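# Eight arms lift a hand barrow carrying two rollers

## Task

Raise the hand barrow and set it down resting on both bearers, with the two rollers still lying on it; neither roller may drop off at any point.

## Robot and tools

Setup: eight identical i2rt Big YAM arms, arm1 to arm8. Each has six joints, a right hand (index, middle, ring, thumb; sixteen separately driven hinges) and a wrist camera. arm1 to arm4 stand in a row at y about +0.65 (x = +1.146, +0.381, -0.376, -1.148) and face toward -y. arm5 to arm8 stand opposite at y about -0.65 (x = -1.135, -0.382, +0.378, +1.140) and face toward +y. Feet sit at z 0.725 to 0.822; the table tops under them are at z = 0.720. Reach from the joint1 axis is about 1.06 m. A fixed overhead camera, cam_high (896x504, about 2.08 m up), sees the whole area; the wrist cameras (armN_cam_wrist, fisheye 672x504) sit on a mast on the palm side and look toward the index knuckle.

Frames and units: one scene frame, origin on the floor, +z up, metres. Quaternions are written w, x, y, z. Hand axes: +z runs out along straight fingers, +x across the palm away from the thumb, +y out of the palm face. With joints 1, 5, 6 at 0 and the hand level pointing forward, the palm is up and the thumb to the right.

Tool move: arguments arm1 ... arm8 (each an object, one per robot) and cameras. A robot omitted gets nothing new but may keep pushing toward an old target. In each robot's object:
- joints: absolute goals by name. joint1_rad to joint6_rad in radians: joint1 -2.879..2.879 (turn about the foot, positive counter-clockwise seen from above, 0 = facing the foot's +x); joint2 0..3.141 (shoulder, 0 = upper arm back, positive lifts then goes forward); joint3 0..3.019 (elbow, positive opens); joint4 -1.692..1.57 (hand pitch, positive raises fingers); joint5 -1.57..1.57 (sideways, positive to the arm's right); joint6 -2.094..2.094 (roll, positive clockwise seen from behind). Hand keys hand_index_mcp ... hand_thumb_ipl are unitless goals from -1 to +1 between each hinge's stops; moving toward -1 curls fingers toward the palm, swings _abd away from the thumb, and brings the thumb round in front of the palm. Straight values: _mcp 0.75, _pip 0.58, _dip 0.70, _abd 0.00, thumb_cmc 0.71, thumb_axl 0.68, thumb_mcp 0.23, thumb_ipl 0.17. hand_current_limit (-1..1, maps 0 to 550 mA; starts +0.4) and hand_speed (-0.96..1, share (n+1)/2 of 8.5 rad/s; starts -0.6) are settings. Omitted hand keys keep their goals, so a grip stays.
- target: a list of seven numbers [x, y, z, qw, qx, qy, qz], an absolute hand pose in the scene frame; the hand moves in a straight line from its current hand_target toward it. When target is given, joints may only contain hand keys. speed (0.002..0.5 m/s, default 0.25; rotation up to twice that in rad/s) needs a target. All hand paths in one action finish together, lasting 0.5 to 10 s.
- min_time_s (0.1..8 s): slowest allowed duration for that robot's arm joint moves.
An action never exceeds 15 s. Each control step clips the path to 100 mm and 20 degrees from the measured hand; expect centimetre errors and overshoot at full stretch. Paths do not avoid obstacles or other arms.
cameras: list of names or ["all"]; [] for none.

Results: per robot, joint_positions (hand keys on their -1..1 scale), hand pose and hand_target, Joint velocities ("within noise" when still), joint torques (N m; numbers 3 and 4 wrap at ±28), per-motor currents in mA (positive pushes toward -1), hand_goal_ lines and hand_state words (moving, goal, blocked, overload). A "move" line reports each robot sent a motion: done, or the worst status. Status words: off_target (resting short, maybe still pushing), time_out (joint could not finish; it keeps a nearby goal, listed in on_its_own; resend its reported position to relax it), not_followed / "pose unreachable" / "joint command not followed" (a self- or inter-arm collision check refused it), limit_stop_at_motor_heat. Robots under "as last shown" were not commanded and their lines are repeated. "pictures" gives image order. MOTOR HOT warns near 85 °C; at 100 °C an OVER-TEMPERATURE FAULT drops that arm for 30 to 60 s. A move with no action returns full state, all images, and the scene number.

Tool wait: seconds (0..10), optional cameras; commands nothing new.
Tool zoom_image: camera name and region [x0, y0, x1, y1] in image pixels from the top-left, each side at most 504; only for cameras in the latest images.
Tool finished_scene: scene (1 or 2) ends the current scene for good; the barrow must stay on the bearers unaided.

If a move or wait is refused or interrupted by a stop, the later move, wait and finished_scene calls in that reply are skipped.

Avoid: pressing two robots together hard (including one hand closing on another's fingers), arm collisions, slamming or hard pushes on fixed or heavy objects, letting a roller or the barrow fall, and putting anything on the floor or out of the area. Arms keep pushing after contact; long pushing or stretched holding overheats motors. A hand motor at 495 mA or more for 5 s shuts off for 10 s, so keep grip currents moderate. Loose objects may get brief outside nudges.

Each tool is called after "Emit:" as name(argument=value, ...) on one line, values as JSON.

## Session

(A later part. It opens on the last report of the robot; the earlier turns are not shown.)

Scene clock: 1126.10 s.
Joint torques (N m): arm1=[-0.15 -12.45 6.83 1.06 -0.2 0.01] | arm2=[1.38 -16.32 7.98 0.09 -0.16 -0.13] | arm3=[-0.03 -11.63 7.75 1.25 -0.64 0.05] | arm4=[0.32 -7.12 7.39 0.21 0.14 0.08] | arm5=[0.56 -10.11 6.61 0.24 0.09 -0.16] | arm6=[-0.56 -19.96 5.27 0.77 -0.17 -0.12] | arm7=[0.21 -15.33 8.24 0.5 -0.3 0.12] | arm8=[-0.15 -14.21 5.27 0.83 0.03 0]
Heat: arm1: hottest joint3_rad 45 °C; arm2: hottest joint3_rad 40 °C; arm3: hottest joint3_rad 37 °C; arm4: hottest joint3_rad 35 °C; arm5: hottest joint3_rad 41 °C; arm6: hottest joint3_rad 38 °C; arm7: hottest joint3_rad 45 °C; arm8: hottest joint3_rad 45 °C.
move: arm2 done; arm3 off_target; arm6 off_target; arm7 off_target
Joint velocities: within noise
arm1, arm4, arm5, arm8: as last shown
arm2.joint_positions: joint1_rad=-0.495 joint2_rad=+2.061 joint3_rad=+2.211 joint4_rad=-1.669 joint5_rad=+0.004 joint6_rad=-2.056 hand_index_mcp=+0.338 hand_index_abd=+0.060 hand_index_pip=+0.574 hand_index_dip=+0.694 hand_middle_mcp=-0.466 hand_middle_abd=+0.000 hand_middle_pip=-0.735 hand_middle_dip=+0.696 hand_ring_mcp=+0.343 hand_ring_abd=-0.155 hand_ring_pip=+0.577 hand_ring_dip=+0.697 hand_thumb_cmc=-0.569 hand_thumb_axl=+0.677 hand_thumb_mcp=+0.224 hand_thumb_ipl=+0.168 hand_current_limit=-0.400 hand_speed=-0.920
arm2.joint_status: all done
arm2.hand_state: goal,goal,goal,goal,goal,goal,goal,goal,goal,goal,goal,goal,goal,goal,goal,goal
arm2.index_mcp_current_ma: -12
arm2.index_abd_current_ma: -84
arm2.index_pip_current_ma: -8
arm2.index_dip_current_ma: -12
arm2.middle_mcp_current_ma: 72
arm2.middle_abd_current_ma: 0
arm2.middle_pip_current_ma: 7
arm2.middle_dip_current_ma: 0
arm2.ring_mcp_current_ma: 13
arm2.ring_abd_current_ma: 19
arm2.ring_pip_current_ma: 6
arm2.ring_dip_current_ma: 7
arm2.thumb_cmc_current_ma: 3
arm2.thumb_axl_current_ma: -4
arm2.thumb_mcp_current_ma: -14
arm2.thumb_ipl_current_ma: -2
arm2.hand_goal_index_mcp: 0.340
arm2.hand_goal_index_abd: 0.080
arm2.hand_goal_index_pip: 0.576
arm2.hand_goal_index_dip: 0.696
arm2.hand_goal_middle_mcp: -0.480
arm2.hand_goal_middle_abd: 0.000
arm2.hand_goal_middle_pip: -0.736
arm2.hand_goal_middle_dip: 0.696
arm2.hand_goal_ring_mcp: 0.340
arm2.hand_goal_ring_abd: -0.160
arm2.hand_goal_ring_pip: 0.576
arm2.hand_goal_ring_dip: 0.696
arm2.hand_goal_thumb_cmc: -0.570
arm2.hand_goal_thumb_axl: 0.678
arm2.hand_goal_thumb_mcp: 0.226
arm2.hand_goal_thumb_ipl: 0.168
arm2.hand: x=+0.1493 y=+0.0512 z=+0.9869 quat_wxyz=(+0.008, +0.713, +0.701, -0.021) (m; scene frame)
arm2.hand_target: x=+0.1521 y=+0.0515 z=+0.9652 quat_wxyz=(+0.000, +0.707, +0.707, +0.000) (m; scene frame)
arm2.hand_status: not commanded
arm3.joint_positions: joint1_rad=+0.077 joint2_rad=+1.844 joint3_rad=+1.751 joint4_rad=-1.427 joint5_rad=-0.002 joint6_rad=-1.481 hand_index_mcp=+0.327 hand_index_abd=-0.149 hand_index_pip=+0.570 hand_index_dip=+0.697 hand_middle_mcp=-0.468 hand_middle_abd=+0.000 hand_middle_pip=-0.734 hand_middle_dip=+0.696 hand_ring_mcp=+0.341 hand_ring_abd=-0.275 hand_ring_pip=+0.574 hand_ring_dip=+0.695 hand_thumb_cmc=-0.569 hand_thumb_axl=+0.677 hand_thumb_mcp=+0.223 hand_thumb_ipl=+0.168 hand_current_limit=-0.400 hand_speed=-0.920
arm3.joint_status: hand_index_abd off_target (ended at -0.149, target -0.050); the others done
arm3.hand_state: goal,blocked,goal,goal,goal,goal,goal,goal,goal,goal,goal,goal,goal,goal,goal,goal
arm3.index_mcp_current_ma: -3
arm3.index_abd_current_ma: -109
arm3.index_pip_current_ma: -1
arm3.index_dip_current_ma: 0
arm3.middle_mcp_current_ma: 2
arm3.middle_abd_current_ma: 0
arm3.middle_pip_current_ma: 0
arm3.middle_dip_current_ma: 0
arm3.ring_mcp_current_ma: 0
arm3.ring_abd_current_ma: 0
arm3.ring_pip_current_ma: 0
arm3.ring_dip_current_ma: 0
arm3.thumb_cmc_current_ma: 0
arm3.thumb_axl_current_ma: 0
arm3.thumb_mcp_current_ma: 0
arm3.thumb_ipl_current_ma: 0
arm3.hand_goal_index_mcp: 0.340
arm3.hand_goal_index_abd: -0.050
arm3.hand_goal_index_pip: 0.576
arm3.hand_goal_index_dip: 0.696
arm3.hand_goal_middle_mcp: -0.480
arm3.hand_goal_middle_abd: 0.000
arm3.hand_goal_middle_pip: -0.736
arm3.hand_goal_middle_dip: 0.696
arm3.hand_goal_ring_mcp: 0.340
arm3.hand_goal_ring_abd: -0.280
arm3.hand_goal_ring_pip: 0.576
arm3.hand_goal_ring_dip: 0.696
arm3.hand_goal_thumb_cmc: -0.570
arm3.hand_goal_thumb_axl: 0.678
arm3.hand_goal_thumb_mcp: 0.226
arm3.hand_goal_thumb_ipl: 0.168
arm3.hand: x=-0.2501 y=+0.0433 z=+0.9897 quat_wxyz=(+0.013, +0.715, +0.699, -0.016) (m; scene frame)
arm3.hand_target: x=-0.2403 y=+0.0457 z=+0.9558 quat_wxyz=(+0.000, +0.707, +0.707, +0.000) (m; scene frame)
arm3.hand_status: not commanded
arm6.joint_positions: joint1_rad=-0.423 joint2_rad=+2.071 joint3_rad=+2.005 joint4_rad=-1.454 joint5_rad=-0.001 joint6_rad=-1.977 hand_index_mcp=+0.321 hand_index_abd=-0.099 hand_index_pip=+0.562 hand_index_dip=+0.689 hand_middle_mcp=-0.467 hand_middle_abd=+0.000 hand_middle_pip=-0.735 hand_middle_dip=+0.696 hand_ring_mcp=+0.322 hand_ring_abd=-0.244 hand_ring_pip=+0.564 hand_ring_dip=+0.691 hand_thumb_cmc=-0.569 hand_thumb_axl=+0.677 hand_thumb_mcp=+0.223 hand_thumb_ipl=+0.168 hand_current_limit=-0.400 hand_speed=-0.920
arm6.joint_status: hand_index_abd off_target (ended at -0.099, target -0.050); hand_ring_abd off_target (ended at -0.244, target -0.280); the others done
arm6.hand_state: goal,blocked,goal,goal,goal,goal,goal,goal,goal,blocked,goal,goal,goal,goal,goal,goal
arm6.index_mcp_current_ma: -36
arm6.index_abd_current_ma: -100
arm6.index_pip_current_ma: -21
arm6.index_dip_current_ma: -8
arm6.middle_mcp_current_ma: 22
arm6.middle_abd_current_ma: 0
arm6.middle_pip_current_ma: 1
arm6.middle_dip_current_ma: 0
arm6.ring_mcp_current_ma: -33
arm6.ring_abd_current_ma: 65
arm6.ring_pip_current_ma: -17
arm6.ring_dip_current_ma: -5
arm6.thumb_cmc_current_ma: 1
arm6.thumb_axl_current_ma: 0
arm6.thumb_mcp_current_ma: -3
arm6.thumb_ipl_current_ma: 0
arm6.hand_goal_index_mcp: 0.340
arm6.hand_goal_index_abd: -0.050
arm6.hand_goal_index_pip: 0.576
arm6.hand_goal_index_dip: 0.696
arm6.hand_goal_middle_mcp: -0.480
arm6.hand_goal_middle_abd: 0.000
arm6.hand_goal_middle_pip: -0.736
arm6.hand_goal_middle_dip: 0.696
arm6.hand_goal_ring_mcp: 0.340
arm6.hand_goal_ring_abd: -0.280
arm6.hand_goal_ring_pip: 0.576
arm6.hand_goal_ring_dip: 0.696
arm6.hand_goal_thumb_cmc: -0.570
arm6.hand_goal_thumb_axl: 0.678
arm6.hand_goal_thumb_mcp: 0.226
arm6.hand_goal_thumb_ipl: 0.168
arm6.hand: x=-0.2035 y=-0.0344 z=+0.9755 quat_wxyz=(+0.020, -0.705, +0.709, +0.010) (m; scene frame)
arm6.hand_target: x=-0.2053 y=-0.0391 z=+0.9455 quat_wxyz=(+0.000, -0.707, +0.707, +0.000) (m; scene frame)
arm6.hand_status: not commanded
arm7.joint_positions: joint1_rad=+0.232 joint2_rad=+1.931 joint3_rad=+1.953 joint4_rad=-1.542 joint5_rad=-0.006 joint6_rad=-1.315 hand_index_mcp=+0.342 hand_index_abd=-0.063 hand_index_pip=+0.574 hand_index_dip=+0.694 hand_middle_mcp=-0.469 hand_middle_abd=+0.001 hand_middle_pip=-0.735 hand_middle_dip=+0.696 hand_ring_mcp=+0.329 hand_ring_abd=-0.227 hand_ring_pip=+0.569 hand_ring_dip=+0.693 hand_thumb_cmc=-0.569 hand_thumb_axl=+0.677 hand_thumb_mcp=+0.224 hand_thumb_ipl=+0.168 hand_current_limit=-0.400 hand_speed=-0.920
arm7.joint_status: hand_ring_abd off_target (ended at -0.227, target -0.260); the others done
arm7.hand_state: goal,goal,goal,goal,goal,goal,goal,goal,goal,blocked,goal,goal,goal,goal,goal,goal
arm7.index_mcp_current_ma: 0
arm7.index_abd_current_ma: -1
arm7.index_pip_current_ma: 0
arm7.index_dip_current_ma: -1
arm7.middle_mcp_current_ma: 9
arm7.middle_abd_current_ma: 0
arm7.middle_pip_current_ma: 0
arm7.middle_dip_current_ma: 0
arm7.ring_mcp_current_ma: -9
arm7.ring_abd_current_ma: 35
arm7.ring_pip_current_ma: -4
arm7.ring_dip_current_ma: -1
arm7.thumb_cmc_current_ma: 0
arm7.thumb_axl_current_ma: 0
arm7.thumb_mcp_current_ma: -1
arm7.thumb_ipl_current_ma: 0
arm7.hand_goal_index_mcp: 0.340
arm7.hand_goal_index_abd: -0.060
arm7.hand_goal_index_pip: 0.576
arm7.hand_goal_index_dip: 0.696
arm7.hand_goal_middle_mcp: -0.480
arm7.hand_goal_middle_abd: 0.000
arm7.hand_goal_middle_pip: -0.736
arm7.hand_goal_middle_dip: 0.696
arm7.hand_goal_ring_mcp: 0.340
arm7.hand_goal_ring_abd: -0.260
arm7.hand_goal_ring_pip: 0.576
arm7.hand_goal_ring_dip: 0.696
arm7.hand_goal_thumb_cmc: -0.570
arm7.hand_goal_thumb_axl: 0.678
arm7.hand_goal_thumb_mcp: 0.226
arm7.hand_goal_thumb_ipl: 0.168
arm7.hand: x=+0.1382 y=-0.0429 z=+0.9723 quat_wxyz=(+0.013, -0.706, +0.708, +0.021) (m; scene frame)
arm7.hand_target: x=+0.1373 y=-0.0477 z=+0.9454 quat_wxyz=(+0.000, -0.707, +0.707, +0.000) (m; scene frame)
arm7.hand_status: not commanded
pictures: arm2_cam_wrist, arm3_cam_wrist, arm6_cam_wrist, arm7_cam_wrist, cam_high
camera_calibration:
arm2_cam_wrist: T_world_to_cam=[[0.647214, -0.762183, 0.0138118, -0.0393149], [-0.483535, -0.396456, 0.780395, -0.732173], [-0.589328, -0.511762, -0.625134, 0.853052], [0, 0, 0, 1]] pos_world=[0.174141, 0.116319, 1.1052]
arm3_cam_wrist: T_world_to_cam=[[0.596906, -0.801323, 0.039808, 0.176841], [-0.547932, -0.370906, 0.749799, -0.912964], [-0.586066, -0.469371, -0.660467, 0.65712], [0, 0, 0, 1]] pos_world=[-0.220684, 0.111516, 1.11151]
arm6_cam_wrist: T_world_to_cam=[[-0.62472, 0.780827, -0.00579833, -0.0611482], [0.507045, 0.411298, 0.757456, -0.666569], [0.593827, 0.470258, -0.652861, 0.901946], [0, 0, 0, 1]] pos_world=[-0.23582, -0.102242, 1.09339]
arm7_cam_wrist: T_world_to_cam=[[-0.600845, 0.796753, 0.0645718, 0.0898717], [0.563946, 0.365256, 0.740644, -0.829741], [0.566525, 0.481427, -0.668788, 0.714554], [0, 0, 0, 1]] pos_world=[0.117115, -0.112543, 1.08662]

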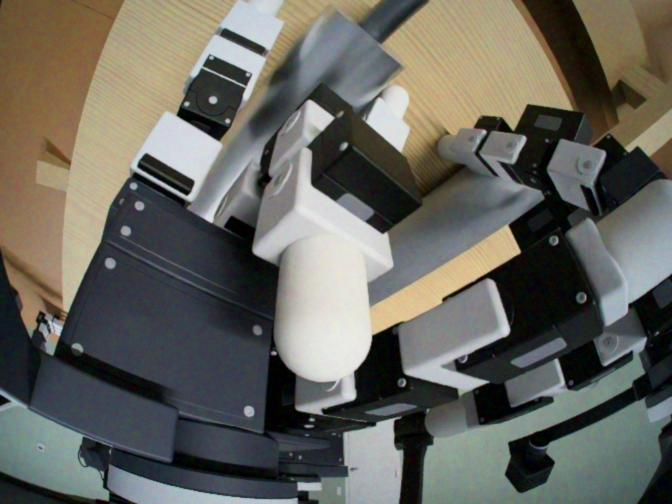

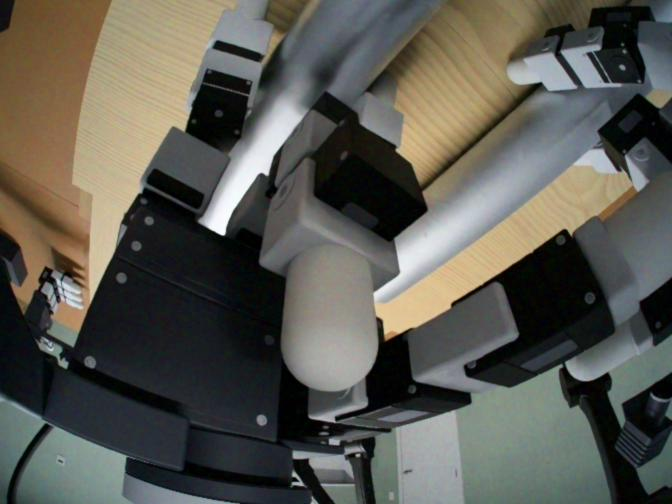

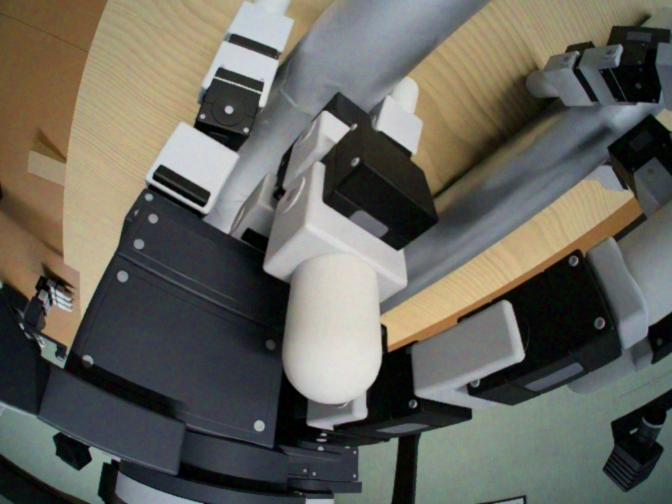

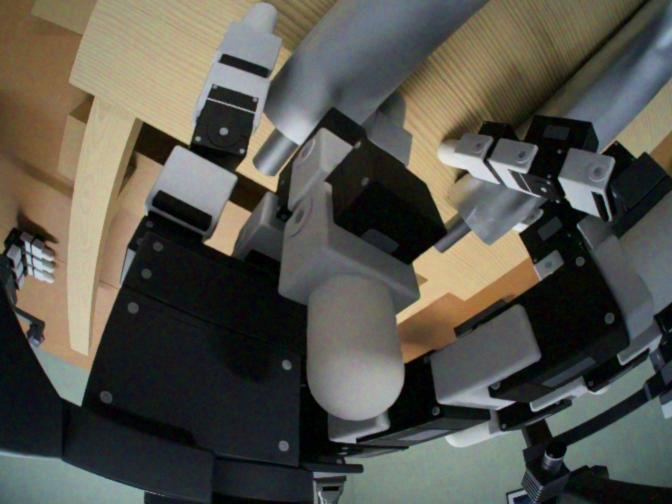

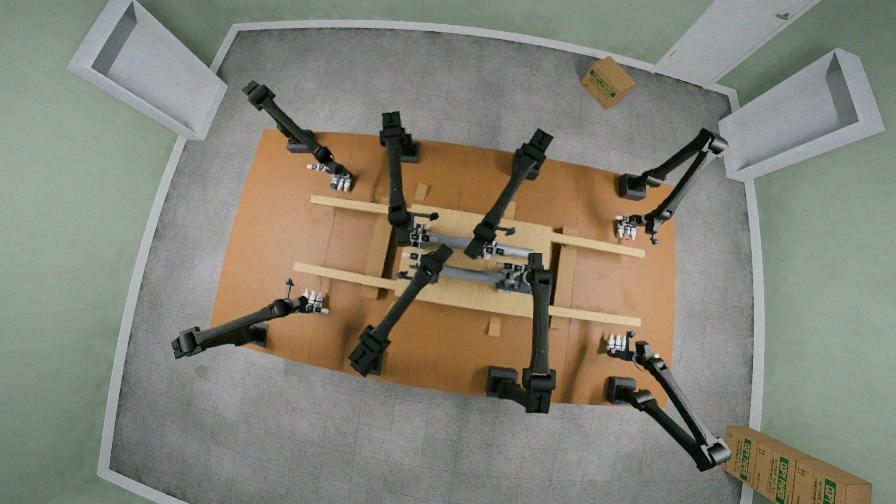

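Emit:
move(arm2={"target": [0.150, 0.0512, 1.02, 0, 0.7071, 0.7071, 0], "speed": 0.04}, arm3={"target": [-0.25, 0.0435, 1.02, 0, 0.7071, 0.7071, 0], "speed": 0.04}, arm6={"target": [-0.2045, -0.036, 1.005, 0, -0.7071, 0.7071, 0], "speed": 0.04}, arm7={"target": [0.138, -0.045, 1.002, 0, -0.7071, 0.7071, 0], "speed": 0.04}, cameras=["cam_high", "arm2_cam_wrist", "arm7_cam_wrist", "arm6_cam_wrist", "arm3_cam_wrist"])

Emit:
zoom_image(camera="cam_high", region=[370, 180, 560, 330])

Scene clock: 1146.23 s.
Joint torques (N m): arm1=[-0.26 -11.69 6.93 1.18 -0.18 0.01] | arm2=[0.91 -19.19 11.18 0.09 -0.41 -0.1] | arm3=[-1.2 -12.92 14.48 -0.16 -0.44 -0.02] | arm4=[0.32 -7.18 7.38 0.23 0.13 0.06] | arm5=[0.62 -10.05 6.57 0.2 0.1 -0.15] | arm6=[-0.5 -20.54 11.49 -0.1 -0.24 -0.13] | arm7=[-0.09 -15.62 14.74 -0.23 -0.31 0.07] | arm8=[-0.03 -14.62 5.38 0.88 0.01 0.02]
Heat: arm1: hottest joint3_rad 45 °C; arm2: hottest joint3_rad 40 °C; arm3: hottest joint3_rad 38 °C; arm4: hottest joint3_rad 35 °C; arm5: hottest joint3_rad 40 °C; arm6: hottest joint3_rad 38 °C; arm7: hottest joint3_rad 45 °C; arm8: hottest joint3_rad 44 °C.
move: arm2 off_target; arm3 off_target; arm6 off_target; arm7 off_target
Joint velocities: within noise
arm1, arm4, arm5, arm8: as last shown
arm2.joint_positions: joint1_rad=-0.495 joint2_rad=+2.035 joint3_rad=+2.211 joint4_rad=-1.669 joint5_rad=-0.006 joint6_rad=-2.056 hand_index_mcp=+0.342 hand_index_abd=+0.076 hand_index_pip=+0.574 hand_index_dip=+0.694 hand_middle_mcp=-0.466 hand_middle_abd=+0.000 hand_middle_pip=-0.735 hand_middle_dip=+0.696 hand_ring_mcp=+0.343 hand_ring_abd=-0.162 hand_ring_pip=+0.577 hand_ring_dip=+0.697 hand_thumb_cmc=-0.569 hand_thumb_axl=+0.677 hand_thumb_mcp=+0.224 hand_thumb_ipl=+0.168 hand_current_limit=-0.400 hand_speed=-0.920
arm2.joint_status: not commanded
arm2.hand_state: goal,goal,goal,goal,goal,goal,goal,goal,goal,goal,goal,goal,goal,goal,goal,goal
arm2.index_mcp_current_ma: 8
arm2.index_abd_current_ma: -16
arm2.index_pip_current_ma: -8
arm2.index_dip_current_ma: -12
arm2.middle_mcp_current_ma: 72
arm2.middle_abd_current_ma: 0
arm2.middle_pip_current_ma: 7
arm2.middle_dip_current_ma: 0
arm2.ring_mcp_current_ma: 13
arm2.ring_abd_current_ma: -9
arm2.ring_pip_current_ma: 6
arm2.ring_dip_current_ma: 7
arm2.thumb_cmc_current_ma: 3
arm2.thumb_axl_current_ma: -4
arm2.thumb_mcp_current_ma: -14
arm2.thumb_ipl_current_ma: -2
arm2.hand_goal_index_mcp: 0.340
arm2.hand_goal_index_abd: 0.080
arm2.hand_goal_index_pip: 0.576
arm2.hand_goal_index_dip: 0.696
arm2.hand_goal_middle_mcp: -0.480
arm2.hand_goal_middle_abd: 0.000
arm2.hand_goal_middle_pip: -0.736
arm2.hand_goal_middle_dip: 0.696
arm2.hand_goal_ring_mcp: 0.340
arm2.hand_goal_ring_abd: -0.160
arm2.hand_goal_ring_pip: 0.576
arm2.hand_goal_ring_dip: 0.696
arm2.hand_goal_thumb_cmc: -0.570
arm2.hand_goal_thumb_axl: 0.678
arm2.hand_goal_thumb_mcp: 0.226
arm2.hand_goal_thumb_ipl: 0.168
arm2.hand: x=+0.1522 y=+0.0532 z=+1.0040 quat_wxyz=(+0.017, +0.713, +0.701, -0.033) (m; scene frame)
arm2.hand_target: x=+0.1503 y=+0.0520 z=+1.0192 quat_wxyz=(+0.022, +0.711, +0.701, -0.045) (m; scene frame)
arm2.hand_status: off_target (0.016 m and 4.3 deg from the pose sent, 0.033 m and 2.8 deg at the start; a joint's target at an end of its range on 74 of 74 steps)
arm3.joint_positions: joint1_rad=+0.075 joint2_rad=+1.846 joint3_rad=+1.819 joint4_rad=-1.552 joint5_rad=-0.007 joint6_rad=-1.492 hand_index_mcp=+0.341 hand_index_abd=-0.045 hand_index_pip=+0.574 hand_index_dip=+0.694 hand_middle_mcp=-0.468 hand_middle_abd=+0.000 hand_middle_pip=-0.734 hand_middle_dip=+0.696 hand_ring_mcp=+0.341 hand_ring_abd=-0.275 hand_ring_pip=+0.574 hand_ring_dip=+0.695 hand_thumb_cmc=-0.569 hand_thumb_axl=+0.677 hand_thumb_mcp=+0.223 hand_thumb_ipl=+0.168 hand_current_limit=-0.400 hand_speed=-0.920
arm3.joint_status: not commanded
arm3.hand_state: goal,goal,goal,goal,goal,goal,goal,goal,goal,goal,goal,goal,goal,goal,goal,goal
arm3.index_mcp_current_ma: 0
arm3.index_abd_current_ma: 0
arm3.index_pip_current_ma: 0
arm3.index_dip_current_ma: 0
arm3.middle_mcp_current_ma: 2
arm3.middle_abd_current_ma: 0
arm3.middle_pip_current_ma: 0
arm3.middle_dip_current_ma: 0
arm3.ring_mcp_current_ma: 0
arm3.ring_abd_current_ma: 0
arm3.ring_pip_current_ma: 0
arm3.ring_dip_current_ma: 0
arm3.thumb_cmc_current_ma: 0
arm3.thumb_axl_current_ma: 0
arm3.thumb_mcp_current_ma: 0
arm3.thumb_ipl_current_ma: 0
arm3.hand_goal_index_mcp: 0.340
arm3.hand_goal_index_abd: -0.050
arm3.hand_goal_index_pip: 0.576
arm3.hand_goal_index_dip: 0.696
arm3.hand_goal_middle_mcp: -0.480
arm3.hand_goal_middle_abd: 0.000
arm3.hand_goal_middle_pip: -0.736
arm3.hand_goal_middle_dip: 0.696
arm3.hand_goal_ring_mcp: 0.340
arm3.hand_goal_ring_abd: -0.280
arm3.hand_goal_ring_pip: 0.576
arm3.hand_goal_ring_dip: 0.696
arm3.hand_goal_thumb_cmc: -0.570
arm3.hand_goal_thumb_axl: 0.678
arm3.hand_goal_thumb_mcp: 0.226
arm3.hand_goal_thumb_ipl: 0.168
arm3.on_its_own: hand_index_abd moved +0.104 to your old target -0.050
arm3.hand: x=-0.2509 y=+0.0559 z=+1.0134 quat_wxyz=(-0.007, +0.712, +0.702, +0.004) (m; scene frame)
arm3.hand_target: x=-0.2501 y=+0.0440 z=+1.0200 quat_wxyz=(+0.001, +0.707, +0.707, +0.000) (m; scene frame)
arm3.hand_status: off_target (0.014 m and 1.2 deg from the pose sent, 0.030 m and 2.7 deg at the start)
arm6.joint_positions: joint1_rad=-0.424 joint2_rad=+2.072 joint3_rad=+2.065 joint4_rad=-1.583 joint5_rad=+0.001 joint6_rad=-1.977 hand_index_mcp=+0.341 hand_index_abd=-0.047 hand_index_pip=+0.574 hand_index_dip=+0.694 hand_middle_mcp=-0.467 hand_middle_abd=+0.000 hand_middle_pip=-0.735 hand_middle_dip=+0.696 hand_ring_mcp=+0.342 hand_ring_abd=-0.274 hand_ring_pip=+0.574 hand_ring_dip=+0.693 hand_thumb_cmc=-0.569 hand_thumb_axl=+0.677 hand_thumb_mcp=+0.223 hand_thumb_ipl=+0.168 hand_current_limit=-0.400 hand_speed=-0.920
arm6.joint_status: not commanded
arm6.hand_state: goal,goal,goal,goal,goal,goal,goal,goal,goal,goal,goal,goal,goal,goal,goal,goal
arm6.index_mcp_current_ma: 1
arm6.index_abd_current_ma: 3
arm6.index_pip_current_ma: -1
arm6.index_dip_current_ma: -2
arm6.middle_mcp_current_ma: 22
arm6.middle_abd_current_ma: 0
arm6.middle_pip_current_ma: 1
arm6.middle_dip_current_ma: 0
arm6.ring_mcp_current_ma: 1
arm6.ring_abd_current_ma: 6
arm6.ring_pip_current_ma: -1
arm6.ring_dip_current_ma: -2
arm6.thumb_cmc_current_ma: 1
arm6.thumb_axl_current_ma: 0
arm6.thumb_mcp_current_ma: -3
arm6.thumb_ipl_current_ma: 0
arm6.hand_goal_index_mcp: 0.340
arm6.hand_goal_index_abd: -0.050
arm6.hand_goal_index_pip: 0.576
arm6.hand_goal_index_dip: 0.696
arm6.hand_goal_middle_mcp: -0.480
arm6.hand_goal_middle_abd: 0.000
arm6.hand_goal_middle_pip: -0.736
arm6.hand_goal_middle_dip: 0.696
arm6.hand_goal_ring_mcp: 0.340
arm6.hand_goal_ring_abd: -0.280
arm6.hand_goal_ring_pip: 0.576
arm6.hand_goal_ring_dip: 0.696
arm6.hand_goal_thumb_cmc: -0.570
arm6.hand_goal_thumb_axl: 0.678
arm6.hand_goal_thumb_mcp: 0.226
arm6.hand_goal_thumb_ipl: 0.168
arm6.on_its_own: hand_index_abd moved +0.053 to your old target -0.050; hand_ring_abd moved -0.030 to your old target -0.280
arm6.hand: x=-0.2091 y=-0.0494 z=+0.9984 quat_wxyz=(-0.012, -0.705, +0.709, -0.004) (m; scene frame)
arm6.hand_target: x=-0.2048 y=-0.0367 z=+1.0048 quat_wxyz=(+0.001, -0.707, +0.707, +0.000) (m; scene frame)
arm6.hand_status: off_target (0.016 m and 1.5 deg from the pose sent, 0.030 m and 2.6 deg at the start)
arm7.joint_positions: joint1_rad=+0.232 joint2_rad=+1.947 joint3_rad=+2.035 joint4_rad=-1.685 joint5_rad=-0.006 joint6_rad=-1.315 hand_index_mcp=+0.341 hand_index_abd=-0.056 hand_index_pip=+0.574 hand_index_dip=+0.693 hand_middle_mcp=-0.469 hand_middle_abd=+0.001 hand_middle_pip=-0.735 hand_middle_dip=+0.696 hand_ring_mcp=+0.341 hand_ring_abd=-0.255 hand_ring_pip=+0.574 hand_ring_dip=+0.694 hand_thumb_cmc=-0.569 hand_thumb_axl=+0.677 hand_thumb_mcp=+0.224 hand_thumb_ipl=+0.168 hand_current_limit=-0.400 hand_speed=-0.920
arm7.joint_status: not commanded
arm7.hand_state: goal,goal,goal,goal,goal,goal,goal,goal,goal,goal,goal,goal,goal,goal,goal,goal
arm7.index_mcp_current_ma: 0
arm7.index_abd_current_ma: 1
arm7.index_pip_current_ma: -1
arm7.index_dip_current_ma: -1
arm7.middle_mcp_current_ma: 9
arm7.middle_abd_current_ma: 0
arm7.middle_pip_current_ma: 0
arm7.middle_dip_current_ma: 0
arm7.ring_mcp_current_ma: 0
arm7.ring_abd_current_ma: 2
arm7.ring_pip_current_ma: 0
arm7.ring_dip_current_ma: -1
arm7.thumb_cmc_current_ma: 0
arm7.thumb_axl_current_ma: 0
arm7.thumb_mcp_current_ma: -1
arm7.thumb_ipl_current_ma: 0
arm7.hand_goal_index_mcp: 0.340
arm7.hand_goal_index_abd: -0.060
arm7.hand_goal_index_pip: 0.576
arm7.hand_goal_index_dip: 0.696
arm7.hand_goal_middle_mcp: -0.480
arm7.hand_goal_middle_abd: 0.000
arm7.hand_goal_middle_pip: -0.736
arm7.hand_goal_middle_dip: 0.696
arm7.hand_goal_ring_mcp: 0.340
arm7.hand_goal_ring_abd: -0.260
arm7.hand_goal_ring_pip: 0.576
arm7.hand_goal_ring_dip: 0.696
arm7.hand_goal_thumb_cmc: -0.570
arm7.hand_goal_thumb_axl: 0.678
arm7.hand_goal_thumb_mcp: 0.226
arm7.hand_goal_thumb_ipl: 0.168
arm7.on_its_own: hand_ring_abd moved -0.028 to your old target -0.260
arm7.hand: x=+0.1418 y=-0.0574 z=+0.9912 quat_wxyz=(-0.007, -0.706, +0.708, -0.012) (m; scene frame)
arm7.hand_target: x=+0.1383 y=-0.0458 z=+1.0019 quat_wxyz=(+0.000, -0.707, +0.707, +0.001) (m; scene frame)
arm7.hand_status: off_target (0.017 m and 1.6 deg from the pose sent, 0.030 m and 2.8 deg at the start)
pictures: arm2_cam_wrist, arm3_cam_wrist, arm6_cam_wrist, arm7_cam_wrist, cam_high
camera_calibration:
arm2_cam_wrist: T_world_to_cam=[[0.647599, -0.761301, 0.0321994, -0.0584244], [-0.479812, -0.374595, 0.793385, -0.758069], [-0.591943, -0.529245, -0.607868, 0.850467], [0, 0, 0, 1]] pos_world=[0.177532, 0.121658, 1.12029]
arm3_cam_wrist: T_world_to_cam=[[0.604114, -0.796877, -0.00581061, 0.234224], [-0.54513, -0.418561, 0.726388, -0.899324], [-0.581274, -0.435654, -0.687261, 0.704726], [0, 0, 0, 1]] pos_world=[-0.222108, 0.117242, 1.13895]
arm6_cam_wrist: T_world_to_cam=[[-0.624903, 0.77968, -0.0399347, -0.0187733], [0.526597, 0.458719, 0.715732, -0.626822], [0.576361, 0.426234, -0.697232, 0.965797], [0, 0, 0, 1]] pos_world=[-0.238298, -0.109483, 1.12127]
arm7_cam_wrist: T_world_to_cam=[[-0.601014, 0.79922, -0.00553457, 0.171973], [0.550288, 0.418819, 0.722339, -0.817314], [0.579625, 0.43109, -0.691517, 0.749895], [0, 0, 0, 1]] pos_world=[0.118458, -0.11841, 1.10989]

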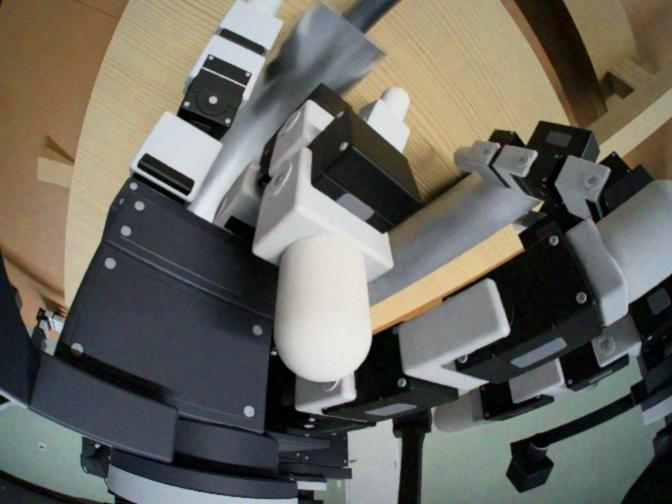

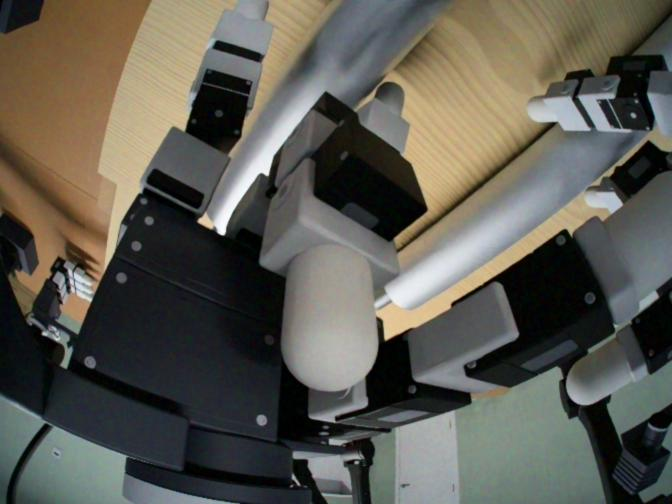

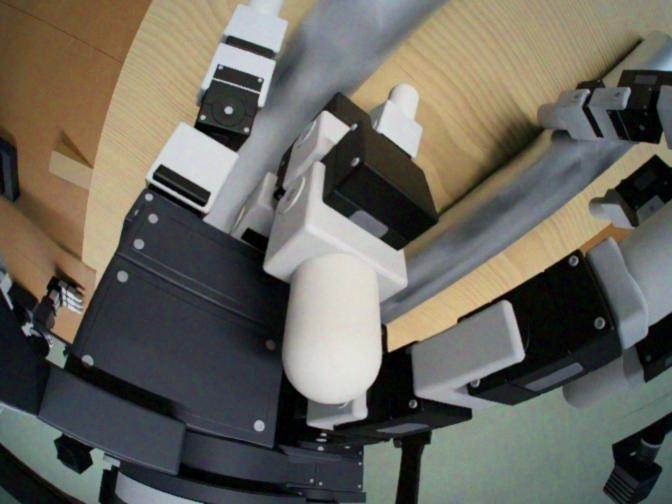

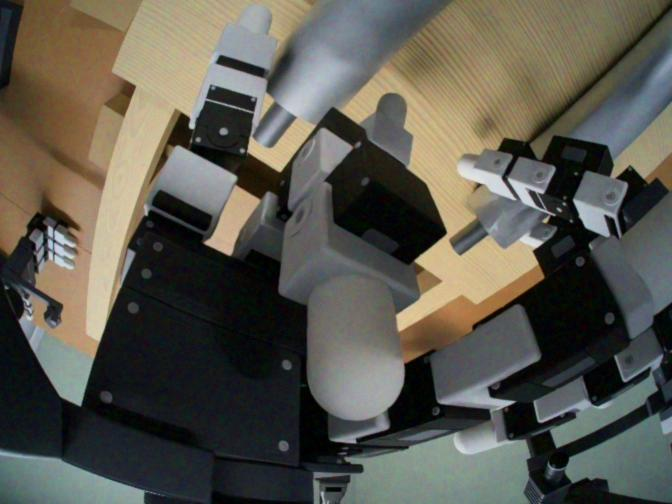

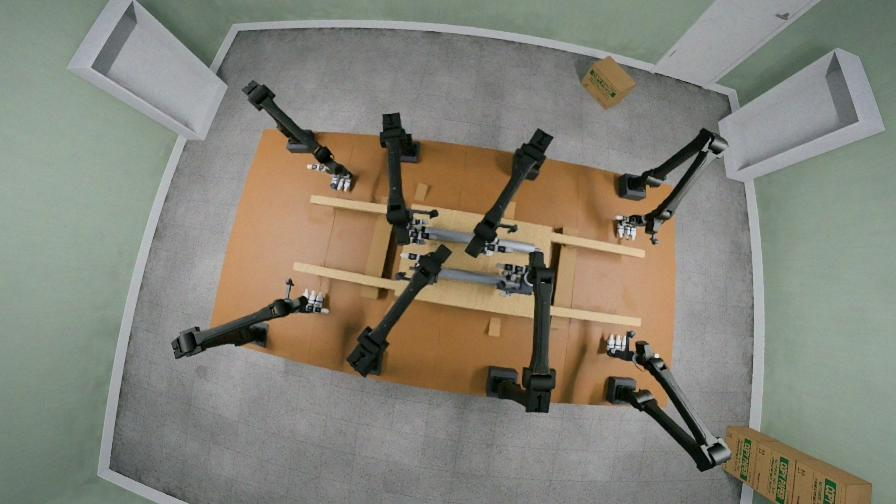

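Scaled by 2.653 from the camera's 896x504 image, which has a finer 1280x720 frame.

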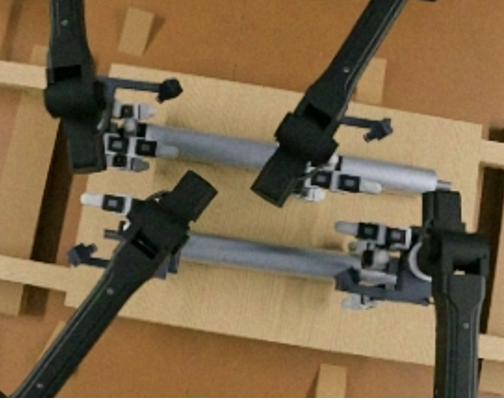

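Emit:
wait(seconds=0.5, cameras=["cam_high"])

Emit:
zoom_image(camera="cam_high", region=[370, 180, 560, 330])

Scene clock: 1161.73 s.
Joint torques (N m): arm1=[-0.32 -11.87 6.83 1.1 -0.17 0.03] | arm2=[0.62 -18.61 11.15 0.08 -0.39 -0.05] | arm3=[-1.2 -12.86 14.48 -0.16 -0.43 -0.02] | arm4=[0.26 -7.3 7.42 0.27 0.13 0.06] | arm5=[0.56 -10.11 6.54 0.2 0.09 -0.14] | arm6=[-0.5 -20.42 11.47 -0.13 -0.24 -0.12] | arm7=[-0.03 -15.79 14.61 -0.2 -0.31 0.07] | arm8=[0.38 -14.56 5.34 0.94 0 0.03]
Heat: arm1: hottest joint3_rad 44 °C; arm2: hottest joint3_rad 41 °C; arm3: hottest joint3_rad 40 °C; arm4: hottest joint3_rad 34 °C; arm5: hottest joint3_rad 40 °C; arm6: hottest joint3_rad 43 °C; arm7: hottest joint3_rad 50 °C; arm8: hottest joint3_rad 44 °C.
Joint velocities: within noise
arm1.joint_positions: joint1_rad=-0.952 joint2_rad=+1.629 joint3_rad=+1.108 joint4_rad=-1.060 joint5_rad=-0.005 joint6_rad=-0.959 hand_index_mcp=+0.759 hand_index_abd=-0.003 hand_index_pip=-0.750 hand_index_dip=+0.699 hand_middle_mcp=+0.758 hand_middle_abd=-0.001 hand_middle_pip=-0.750 hand_middle_dip=+0.700 hand_ring_mcp=+0.758 hand_ring_abd=-0.001 hand_ring_pip=-0.750 hand_ring_dip=+0.700 hand_thumb_cmc=+0.712 hand_thumb_axl=+0.681 hand_thumb_mcp=+0.216 hand_thumb_ipl=+0.164 hand_current_limit=+0.780 hand_speed=-0.600
arm1.joint_status: not commanded
arm1.hand_state: goal,goal,goal,goal,goal,goal,goal,goal,goal,goal,goal,goal,goal,goal,goal,goal
arm1.index_mcp_current_ma: 2
arm1.index_abd_current_ma: 0
arm1.index_pip_current_ma: 0
arm1.index_dip_current_ma: 1
arm1.middle_mcp_current_ma: 1
arm1.middle_abd_current_ma: 0
arm1.middle_pip_current_ma: 0
arm1.middle_dip_current_ma: 1
arm1.ring_mcp_current_ma: 1
arm1.ring_abd_current_ma: 0
arm1.ring_pip_current_ma: 0
arm1.ring_dip_current_ma: 1
arm1.thumb_cmc_current_ma: 0
arm1.thumb_axl_current_ma: 1
arm1.thumb_mcp_current_ma: -7
arm1.thumb_ipl_current_ma: -2
arm1.hand_goal_index_mcp: 0.754
arm1.hand_goal_index_abd: 0.000
arm1.hand_goal_index_pip: -0.750
arm1.hand_goal_index_dip: 0.696
arm1.hand_goal_middle_mcp: 0.754
arm1.hand_goal_middle_abd: 0.000
arm1.hand_goal_middle_pip: -0.750
arm1.hand_goal_middle_dip: 0.696
arm1.hand_goal_ring_mcp: 0.754
arm1.hand_goal_ring_abd: 0.000
arm1.hand_goal_ring_pip: -0.750
arm1.hand_goal_ring_dip: 0.696
arm1.hand_goal_thumb_cmc: 0.714
arm1.hand_goal_thumb_axl: 0.678
arm1.hand_goal_thumb_mcp: 0.226
arm1.hand_goal_thumb_ipl: 0.168
arm1.hand: x=+0.7615 y=+0.3193 z=+0.7832 quat_wxyz=(-0.008, +1.000, -0.002, +0.009) (m; scene frame)
arm1.hand_target: x=+0.7601 y=+0.3200 z=+0.7919 quat_wxyz=(+0.000, +1.000, +0.000, +0.000) (m; scene frame)
arm1.hand_status: not commanded
arm2.joint_positions: joint1_rad=-0.495 joint2_rad=+2.035 joint3_rad=+2.211 joint4_rad=-1.669 joint5_rad=-0.006 joint6_rad=-2.056 hand_index_mcp=+0.342 hand_index_abd=+0.076 hand_index_pip=+0.574 hand_index_dip=+0.694 hand_middle_mcp=-0.466 hand_middle_abd=+0.000 hand_middle_pip=-0.735 hand_middle_dip=+0.696 hand_ring_mcp=+0.343 hand_ring_abd=-0.162 hand_ring_pip=+0.577 hand_ring_dip=+0.697 hand_thumb_cmc=-0.569 hand_thumb_axl=+0.677 hand_thumb_mcp=+0.224 hand_thumb_ipl=+0.168 hand_current_limit=-0.400 hand_speed=-0.920
arm2.joint_status: not commanded
arm2.hand_state: goal,goal,goal,goal,goal,goal,goal,goal,goal,goal,goal,goal,goal,goal,goal,goal
arm2.index_mcp_current_ma: 8
arm2.index_abd_current_ma: -16
arm2.index_pip_current_ma: -8
arm2.index_dip_current_ma: -12
arm2.middle_mcp_current_ma: 72
arm2.middle_abd_current_ma: 0
arm2.middle_pip_current_ma: 7
arm2.middle_dip_current_ma: 0
arm2.ring_mcp_current_ma: 13
arm2.ring_abd_current_ma: -9
arm2.ring_pip_current_ma: 6
arm2.ring_dip_current_ma: 7
arm2.thumb_cmc_current_ma: 3
arm2.thumb_axl_current_ma: -4
arm2.thumb_mcp_current_ma: -14
arm2.thumb_ipl_current_ma: -2
arm2.hand_goal_index_mcp: 0.340
arm2.hand_goal_index_abd: 0.080
arm2.hand_goal_index_pip: 0.576
arm2.hand_goal_index_dip: 0.696
arm2.hand_goal_middle_mcp: -0.480
arm2.hand_goal_middle_abd: 0.000
arm2.hand_goal_middle_pip: -0.736
arm2.hand_goal_middle_dip: 0.696
arm2.hand_goal_ring_mcp: 0.340
arm2.hand_goal_ring_abd: -0.160
arm2.hand_goal_ring_pip: 0.576
arm2.hand_goal_ring_dip: 0.696
arm2.hand_goal_thumb_cmc: -0.570
arm2.hand_goal_thumb_axl: 0.678
arm2.hand_goal_thumb_mcp: 0.226
arm2.hand_goal_thumb_ipl: 0.168
arm2.hand: x=+0.1522 y=+0.0532 z=+1.0040 quat_wxyz=(+0.017, +0.713, +0.701, -0.033) (m; scene frame)
arm2.hand_target: x=+0.1503 y=+0.0520 z=+1.0192 quat_wxyz=(+0.022, +0.711, +0.701, -0.045) (m; scene frame)
arm2.hand_status: off_target (0.016 m and 4.3 deg from the pose sent, 0.033 m and 2.8 deg at the start; a joint's target at an end of its range on 74 of 74 steps)
arm3.joint_positions: joint1_rad=+0.075 joint2_rad=+1.846 joint3_rad=+1.819 joint4_rad=-1.552 joint5_rad=-0.007 joint6_rad=-1.492 hand_index_mcp=+0.341 hand_index_abd=-0.045 hand_index_pip=+0.574 hand_index_dip=+0.694 hand_middle_mcp=-0.468 hand_middle_abd=+0.000 hand_middle_pip=-0.734 hand_middle_dip=+0.696 hand_ring_mcp=+0.341 hand_ring_abd=-0.275 hand_ring_pip=+0.574 hand_ring_dip=+0.695 hand_thumb_cmc=-0.569 hand_thumb_axl=+0.677 hand_thumb_mcp=+0.223 hand_thumb_ipl=+0.168 hand_current_limit=-0.400 hand_speed=-0.920
arm3.joint_status: not commanded
arm3.hand_state: goal,goal,goal,goal,goal,goal,goal,goal,goal,goal,goal,goal,goal,goal,goal,goal
arm3.index_mcp_current_ma: 0
arm3.index_abd_current_ma: 0
arm3.index_pip_current_ma: 0
arm3.index_dip_current_ma: 0
arm3.middle_mcp_current_ma: 2
arm3.middle_abd_current_ma: 0
arm3.middle_pip_current_ma: 0
arm3.middle_dip_current_ma: 0
arm3.ring_mcp_current_ma: 0
arm3.ring_abd_current_ma: 0
arm3.ring_pip_current_ma: 0
arm3.ring_dip_current_ma: 0
arm3.thumb_cmc_current_ma: 0
arm3.thumb_axl_current_ma: 0
arm3.thumb_mcp_current_ma: 0
arm3.thumb_ipl_current_ma: 0
arm3.hand_goal_index_mcp: 0.340
arm3.hand_goal_index_abd: -0.050
arm3.hand_goal_index_pip: 0.576
arm3.hand_goal_index_dip: 0.696
arm3.hand_goal_middle_mcp: -0.480
arm3.hand_goal_middle_abd: 0.000
arm3.hand_goal_middle_pip: -0.736
arm3.hand_goal_middle_dip: 0.696
arm3.hand_goal_ring_mcp: 0.340
arm3.hand_goal_ring_abd: -0.280
arm3.hand_goal_ring_pip: 0.576
arm3.hand_goal_ring_dip: 0.696
arm3.hand_goal_thumb_cmc: -0.570
arm3.hand_goal_thumb_axl: 0.678
arm3.hand_goal_thumb_mcp: 0.226
arm3.hand_goal_thumb_ipl: 0.168
arm3.hand: x=-0.2509 y=+0.0559 z=+1.0134 quat_wxyz=(-0.007, +0.712, +0.702, +0.004) (m; scene frame)
arm3.hand_target: x=-0.2501 y=+0.0440 z=+1.0200 quat_wxyz=(+0.001, +0.707, +0.707, +0.000) (m; scene frame)
arm3.hand_status: off_target (0.014 m and 1.2 deg from the pose sent, 0.030 m and 2.7 deg at the start)
arm4.joint_positions: joint1_rad=+0.319 joint2_rad=+1.243 joint3_rad=+0.546 joint4_rad=-0.885 joint5_rad=-0.002 joint6_rad=+0.308 hand_index_mcp=+0.759 hand_index_abd=+0.002 hand_index_pip=-0.750 hand_index_dip=+0.700 hand_middle_mcp=+0.760 hand_middle_abd=+0.001 hand_middle_pip=-0.750 hand_middle_dip=+0.700 hand_ring_mcp=+0.759 hand_ring_abd=+0.003 hand_ring_pip=-0.750 hand_ring_dip=+0.700 hand_thumb_cmc=+0.712 hand_thumb_axl=+0.676 hand_thumb_mcp=+0.214 hand_thumb_ipl=+0.163 hand_current_limit=+0.780 hand_speed=-0.600
arm4.joint_status: not commanded
arm4.hand_state: goal,goal,goal,goal,goal,goal,goal,goal,goal,goal,goal,goal,goal,goal,goal,goal
arm4.index_mcp_current_ma: 4
arm4.index_abd_current_ma: 1
arm4.index_pip_current_ma: 0
arm4.index_dip_current_ma: 3
arm4.middle_mcp_current_ma: 5
arm4.middle_abd_current_ma: 0
arm4.middle_pip_current_ma: 0
arm4.middle_dip_current_ma: 3
arm4.ring_mcp_current_ma: 4
arm4.ring_abd_current_ma: 2
arm4.ring_pip_current_ma: 0
arm4.ring_dip_current_ma: 3
arm4.thumb_cmc_current_ma: -1
arm4.thumb_axl_current_ma: -2
arm4.thumb_mcp_current_ma: -19
arm4.thumb_ipl_current_ma: -5
arm4.hand_goal_index_mcp: 0.754
arm4.hand_goal_index_abd: 0.000
arm4.hand_goal_index_pip: -0.750
arm4.hand_goal_index_dip: 0.696
arm4.hand_goal_middle_mcp: 0.754
arm4.hand_goal_middle_abd: 0.000
arm4.hand_goal_middle_pip: -0.750
arm4.hand_goal_middle_dip: 0.696
arm4.hand_goal_ring_mcp: 0.754
arm4.hand_goal_ring_abd: 0.000
arm4.hand_goal_ring_pip: -0.750
arm4.hand_goal_ring_dip: 0.696
arm4.hand_goal_thumb_cmc: 0.714
arm4.hand_goal_thumb_axl: 0.678
arm4.hand_goal_thumb_mcp: 0.226
arm4.hand_goal_thumb_ipl: 0.168
arm4.hand: x=-1.0931 y=+0.3274 z=+0.7983 quat_wxyz=(-0.001, +1.000, +0.002, +0.000) (m; scene frame)
arm4.hand_target: x=-1.0920 y=+0.3299 z=+0.7999 quat_wxyz=(+0.000, +1.000, +0.000, +0.000) (m; scene frame)
arm4.hand_status: not commanded
arm5.joint_positions: joint1_rad=-0.169 joint2_rad=+1.417 joint3_rad=+0.609 joint4_rad=-0.804 joint5_rad=+0.009 joint6_rad=-0.140 hand_index_mcp=+0.758 hand_index_abd=+0.000 hand_index_pip=-0.750 hand_index_dip=+0.699 hand_middle_mcp=+0.758 hand_middle_abd=-0.002 hand_middle_pip=-0.750 hand_middle_dip=+0.699 hand_ring_mcp=+0.758 hand_ring_abd=+0.000 hand_ring_pip=-0.750 hand_ring_dip=+0.699 hand_thumb_cmc=+0.712 hand_thumb_axl=+0.680 hand_thumb_mcp=+0.216 hand_thumb_ipl=+0.164 hand_current_limit=+0.780 hand_speed=-0.600
arm5.joint_status: not commanded
arm5.hand_state: goal,goal,goal,goal,goal,goal,goal,goal,goal,goal,goal,goal,goal,goal,goal,goal
arm5.index_mcp_current_ma: 12
arm5.index_abd_current_ma: 0
arm5.index_pip_current_ma: 0
arm5.index_dip_current_ma: 9
arm5.middle_mcp_current_ma: 11
arm5.middle_abd_current_ma: -4
arm5.middle_pip_current_ma: 0
arm5.middle_dip_current_ma: 9
arm5.ring_mcp_current_ma: 13
arm5.ring_abd_current_ma: -1
arm5.ring_pip_current_ma: 0
arm5.ring_dip_current_ma: 10
arm5.thumb_cmc_current_ma: -6
arm5.thumb_axl_current_ma: 8
arm5.thumb_mcp_current_ma: -44
arm5.thumb_ipl_current_ma: -18
arm5.hand_goal_index_mcp: 0.754
arm5.hand_goal_index_abd: 0.000
arm5.hand_goal_index_pip: -0.750
arm5.hand_goal_index_dip: 0.696
arm5.hand_goal_middle_mcp: 0.754
arm5.hand_goal_middle_abd: 0.000
arm5.hand_goal_middle_pip: -0.750
arm5.hand_goal_middle_dip: 0.696
arm5.hand_goal_ring_mcp: 0.754
arm5.hand_goal_ring_abd: 0.000
arm5.hand_goal_ring_pip: -0.750
arm5.hand_goal_ring_dip: 0.696
arm5.hand_goal_thumb_cmc: 0.714
arm5.hand_goal_thumb_axl: 0.678
arm5.hand_goal_thumb_mcp: 0.226
arm5.hand_goal_thumb_ipl: 0.168
arm5.hand: x=-1.0724 y=-0.2813 z=+0.7857 quat_wxyz=(-0.004, -0.002, +1.000, -0.017) (m; scene frame)
arm5.hand_target: x=-1.0660 y=-0.2751 z=+0.7950 quat_wxyz=(+0.000, +0.000, +1.000, +0.000) (m; scene frame)
arm5.hand_status: not commanded
arm6.joint_positions: joint1_rad=-0.424 joint2_rad=+2.072 joint3_rad=+2.065 joint4_rad=-1.583 joint5_rad=+0.001 joint6_rad=-1.977 hand_index_mcp=+0.341 hand_index_abd=-0.047 hand_index_pip=+0.574 hand_index_dip=+0.694 hand_middle_mcp=-0.467 hand_middle_abd=+0.000 hand_middle_pip=-0.735 hand_middle_dip=+0.696 hand_ring_mcp=+0.342 hand_ring_abd=-0.274 hand_ring_pip=+0.574 hand_ring_dip=+0.693 hand_thumb_cmc=-0.569 hand_thumb_axl=+0.677 hand_thumb_mcp=+0.223 hand_thumb_ipl=+0.168 hand_current_limit=-0.400 hand_speed=-0.920
arm6.joint_status: not commanded
arm6.hand_state: goal,goal,goal,goal,goal,goal,goal,goal,goal,goal,goal,goal,goal,goal,goal,goal
arm6.index_mcp_current_ma: 1
arm6.index_abd_current_ma: 3
arm6.index_pip_current_ma: -1
arm6.index_dip_current_ma: -2
arm6.middle_mcp_current_ma: 22
arm6.middle_abd_current_ma: 0
arm6.middle_pip_current_ma: 1
arm6.middle_dip_current_ma: 0
arm6.ring_mcp_current_ma: 1
arm6.ring_abd_current_ma: 6
arm6.ring_pip_current_ma: -1
arm6.ring_dip_current_ma: -2
arm6.thumb_cmc_current_ma: 1
arm6.thumb_axl_current_ma: 0
arm6.thumb_mcp_current_ma: -3
arm6.thumb_ipl_current_ma: 0
arm6.hand_goal_index_mcp: 0.340
arm6.hand_goal_index_abd: -0.050
arm6.hand_goal_index_pip: 0.576
arm6.hand_goal_index_dip: 0.696
arm6.hand_goal_middle_mcp: -0.480
arm6.hand_goal_middle_abd: 0.000
arm6.hand_goal_middle_pip: -0.736
arm6.hand_goal_middle_dip: 0.696
arm6.hand_goal_ring_mcp: 0.340
arm6.hand_goal_ring_abd: -0.280
arm6.hand_goal_ring_pip: 0.576
arm6.hand_goal_ring_dip: 0.696
arm6.hand_goal_thumb_cmc: -0.570
arm6.hand_goal_thumb_axl: 0.678
arm6.hand_goal_thumb_mcp: 0.226
arm6.hand_goal_thumb_ipl: 0.168
arm6.hand: x=-0.2091 y=-0.0494 z=+0.9984 quat_wxyz=(-0.012, -0.705, +0.709, -0.004) (m; scene frame)
arm6.hand_target: x=-0.2048 y=-0.0367 z=+1.0048 quat_wxyz=(+0.001, -0.707, +0.707, +0.000) (m; scene frame)
arm6.hand_status: off_target (0.016 m and 1.5 deg from the pose sent, 0.030 m and 2.6 deg at the start)
arm7.joint_positions: joint1_rad=+0.232 joint2_rad=+1.947 joint3_rad=+2.037 joint4_rad=-1.685 joint5_rad=-0.006 joint6_rad=-1.315 hand_index_mcp=+0.341 hand_index_abd=-0.056 hand_index_pip=+0.574 hand_index_dip=+0.693 hand_middle_mcp=-0.469 hand_middle_abd=+0.001 hand_middle_pip=-0.735 hand_middle_dip=+0.696 hand_ring_mcp=+0.341 hand_ring_abd=-0.255 hand_ring_pip=+0.574 hand_ring_dip=+0.694 hand_thumb_cmc=-0.569 hand_thumb_axl=+0.677 hand_thumb_mcp=+0.224 hand_thumb_ipl=+0.168 hand_current_limit=-0.400 hand_speed=-0.920
arm7.joint_status: not commanded
arm7.hand_state: goal,goal,goal,goal,goal,goal,goal,goal,goal,goal,goal,goal,goal,goal,goal,goal
arm7.index_mcp_current_ma: 0
arm7.index_abd_current_ma: 1
arm7.index_pip_current_ma: 0
arm7.index_dip_current_ma: -1
arm7.middle_mcp_current_ma: 9
arm7.middle_abd_current_ma: 0
arm7.middle_pip_current_ma: 0
arm7.middle_dip_current_ma: 0
arm7.ring_mcp_current_ma: 0
arm7.ring_abd_current_ma: 2
arm7.ring_pip_current_ma: 0
arm7.ring_dip_current_ma: -1
arm7.thumb_cmc_current_ma: 0
arm7.thumb_axl_current_ma: 0
arm7.thumb_mcp_current_ma: -1
arm7.thumb_ipl_current_ma: 0
arm7.hand_goal_index_mcp: 0.340
arm7.hand_goal_index_abd: -0.060
arm7.hand_goal_index_pip: 0.576
arm7.hand_goal_index_dip: 0.696
arm7.hand_goal_middle_mcp: -0.480
arm7.hand_goal_middle_abd: 0.000
arm7.hand_goal_middle_pip: -0.736
arm7.hand_goal_middle_dip: 0.696
arm7.hand_goal_ring_mcp: 0.340
arm7.hand_goal_ring_abd: -0.260
arm7.hand_goal_ring_pip: 0.576
arm7.hand_goal_ring_dip: 0.696
arm7.hand_goal_thumb_cmc: -0.570
arm7.hand_goal_thumb_axl: 0.678
arm7.hand_goal_thumb_mcp: 0.226
arm7.hand_goal_thumb_ipl: 0.168
arm7.hand: x=+0.1417 y=-0.0572 z=+0.9916 quat_wxyz=(-0.006, -0.706, +0.708, -0.011) (m; scene frame)
arm7.hand_target: x=+0.1383 y=-0.0458 z=+1.0020 quat_wxyz=(+0.000, -0.707, +0.707, +0.001) (m; scene frame)
arm7.hand_status: off_target (0.016 m and 1.5 deg from the pose sent, 0.030 m and 2.8 deg at the start)
arm8.joint_positions: joint1_rad=+0.979 joint2_rad=+1.734 joint3_rad=+1.072 joint4_rad=-0.922 joint5_rad=-0.006 joint6_rad=+1.030 hand_index_mcp=+0.759 hand_index_abd=+0.001 hand_index_pip=-0.750 hand_index_dip=+0.699 hand_middle_mcp=+0.758 hand_middle_abd=+0.003 hand_middle_pip=-0.750 hand_middle_dip=+0.700 hand_ring_mcp=+0.747 hand_ring_abd=-0.001 hand_ring_pip=-0.755 hand_ring_dip=+0.699 hand_thumb_cmc=+0.712 hand_thumb_axl=+0.676 hand_thumb_mcp=+0.215 hand_thumb_ipl=+0.164 hand_current_limit=+0.780 hand_speed=-0.600
arm8.joint_status: not commanded
arm8.hand_state: goal,goal,goal,goal,goal,goal,goal,goal,goal,goal,goal,goal,goal,goal,goal,goal
arm8.index_mcp_current_ma: 7
arm8.index_abd_current_ma: 0
arm8.index_pip_current_ma: 0
arm8.index_dip_current_ma: 5
arm8.middle_mcp_current_ma: 6
arm8.middle_abd_current_ma: 3
arm8.middle_pip_current_ma: 0
arm8.middle_dip_current_ma: 5
arm8.ring_mcp_current_ma: -11
arm8.ring_abd_current_ma: -1
arm8.ring_pip_current_ma: -7
arm8.ring_dip_current_ma: 5
arm8.thumb_cmc_current_ma: -2
arm8.thumb_axl_current_ma: -3
arm8.thumb_mcp_current_ma: -28
arm8.thumb_ipl_current_ma: -8
arm8.hand_goal_index_mcp: 0.754
arm8.hand_goal_index_abd: 0.000
arm8.hand_goal_index_pip: -0.750
arm8.hand_goal_index_dip: 0.696
arm8.hand_goal_middle_mcp: 0.754
arm8.hand_goal_middle_abd: 0.000
arm8.hand_goal_middle_pip: -0.750
arm8.hand_goal_middle_dip: 0.696
arm8.hand_goal_ring_mcp: 0.754
arm8.hand_goal_ring_abd: 0.000
arm8.hand_goal_ring_pip: -0.750
arm8.hand_goal_ring_dip: 0.696
arm8.hand_goal_thumb_cmc: 0.714
arm8.hand_goal_thumb_axl: 0.678
arm8.hand_goal_thumb_mcp: 0.226
arm8.hand_goal_thumb_ipl: 0.168
arm8.hand: x=+0.7773 y=-0.3378 z=+0.7902 quat_wxyz=(+0.010, +0.000, +1.000, -0.005) (m; scene frame)
arm8.hand_target: x=+0.7731 y=-0.3400 z=+0.7969 quat_wxyz=(+0.000, +0.000, +1.000, +0.000) (m; scene frame)
arm8.hand_status: not commanded
wait: 0.50 s; at rest from the start
pictures: cam_high

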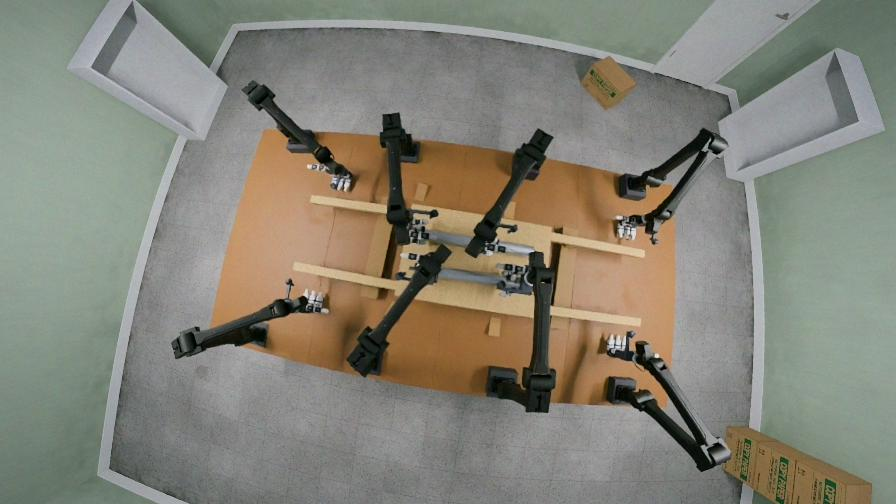

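Scaled by 2.653 from the camera's 896x504 image, which has a finer 1280x720 frame.

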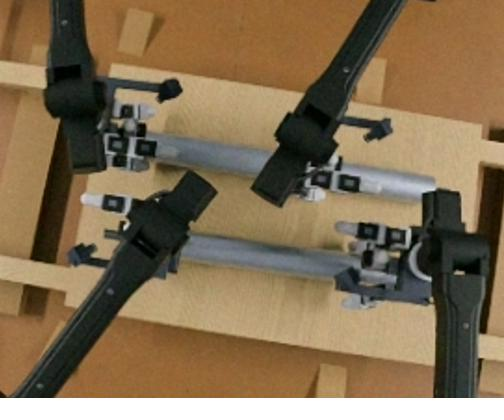

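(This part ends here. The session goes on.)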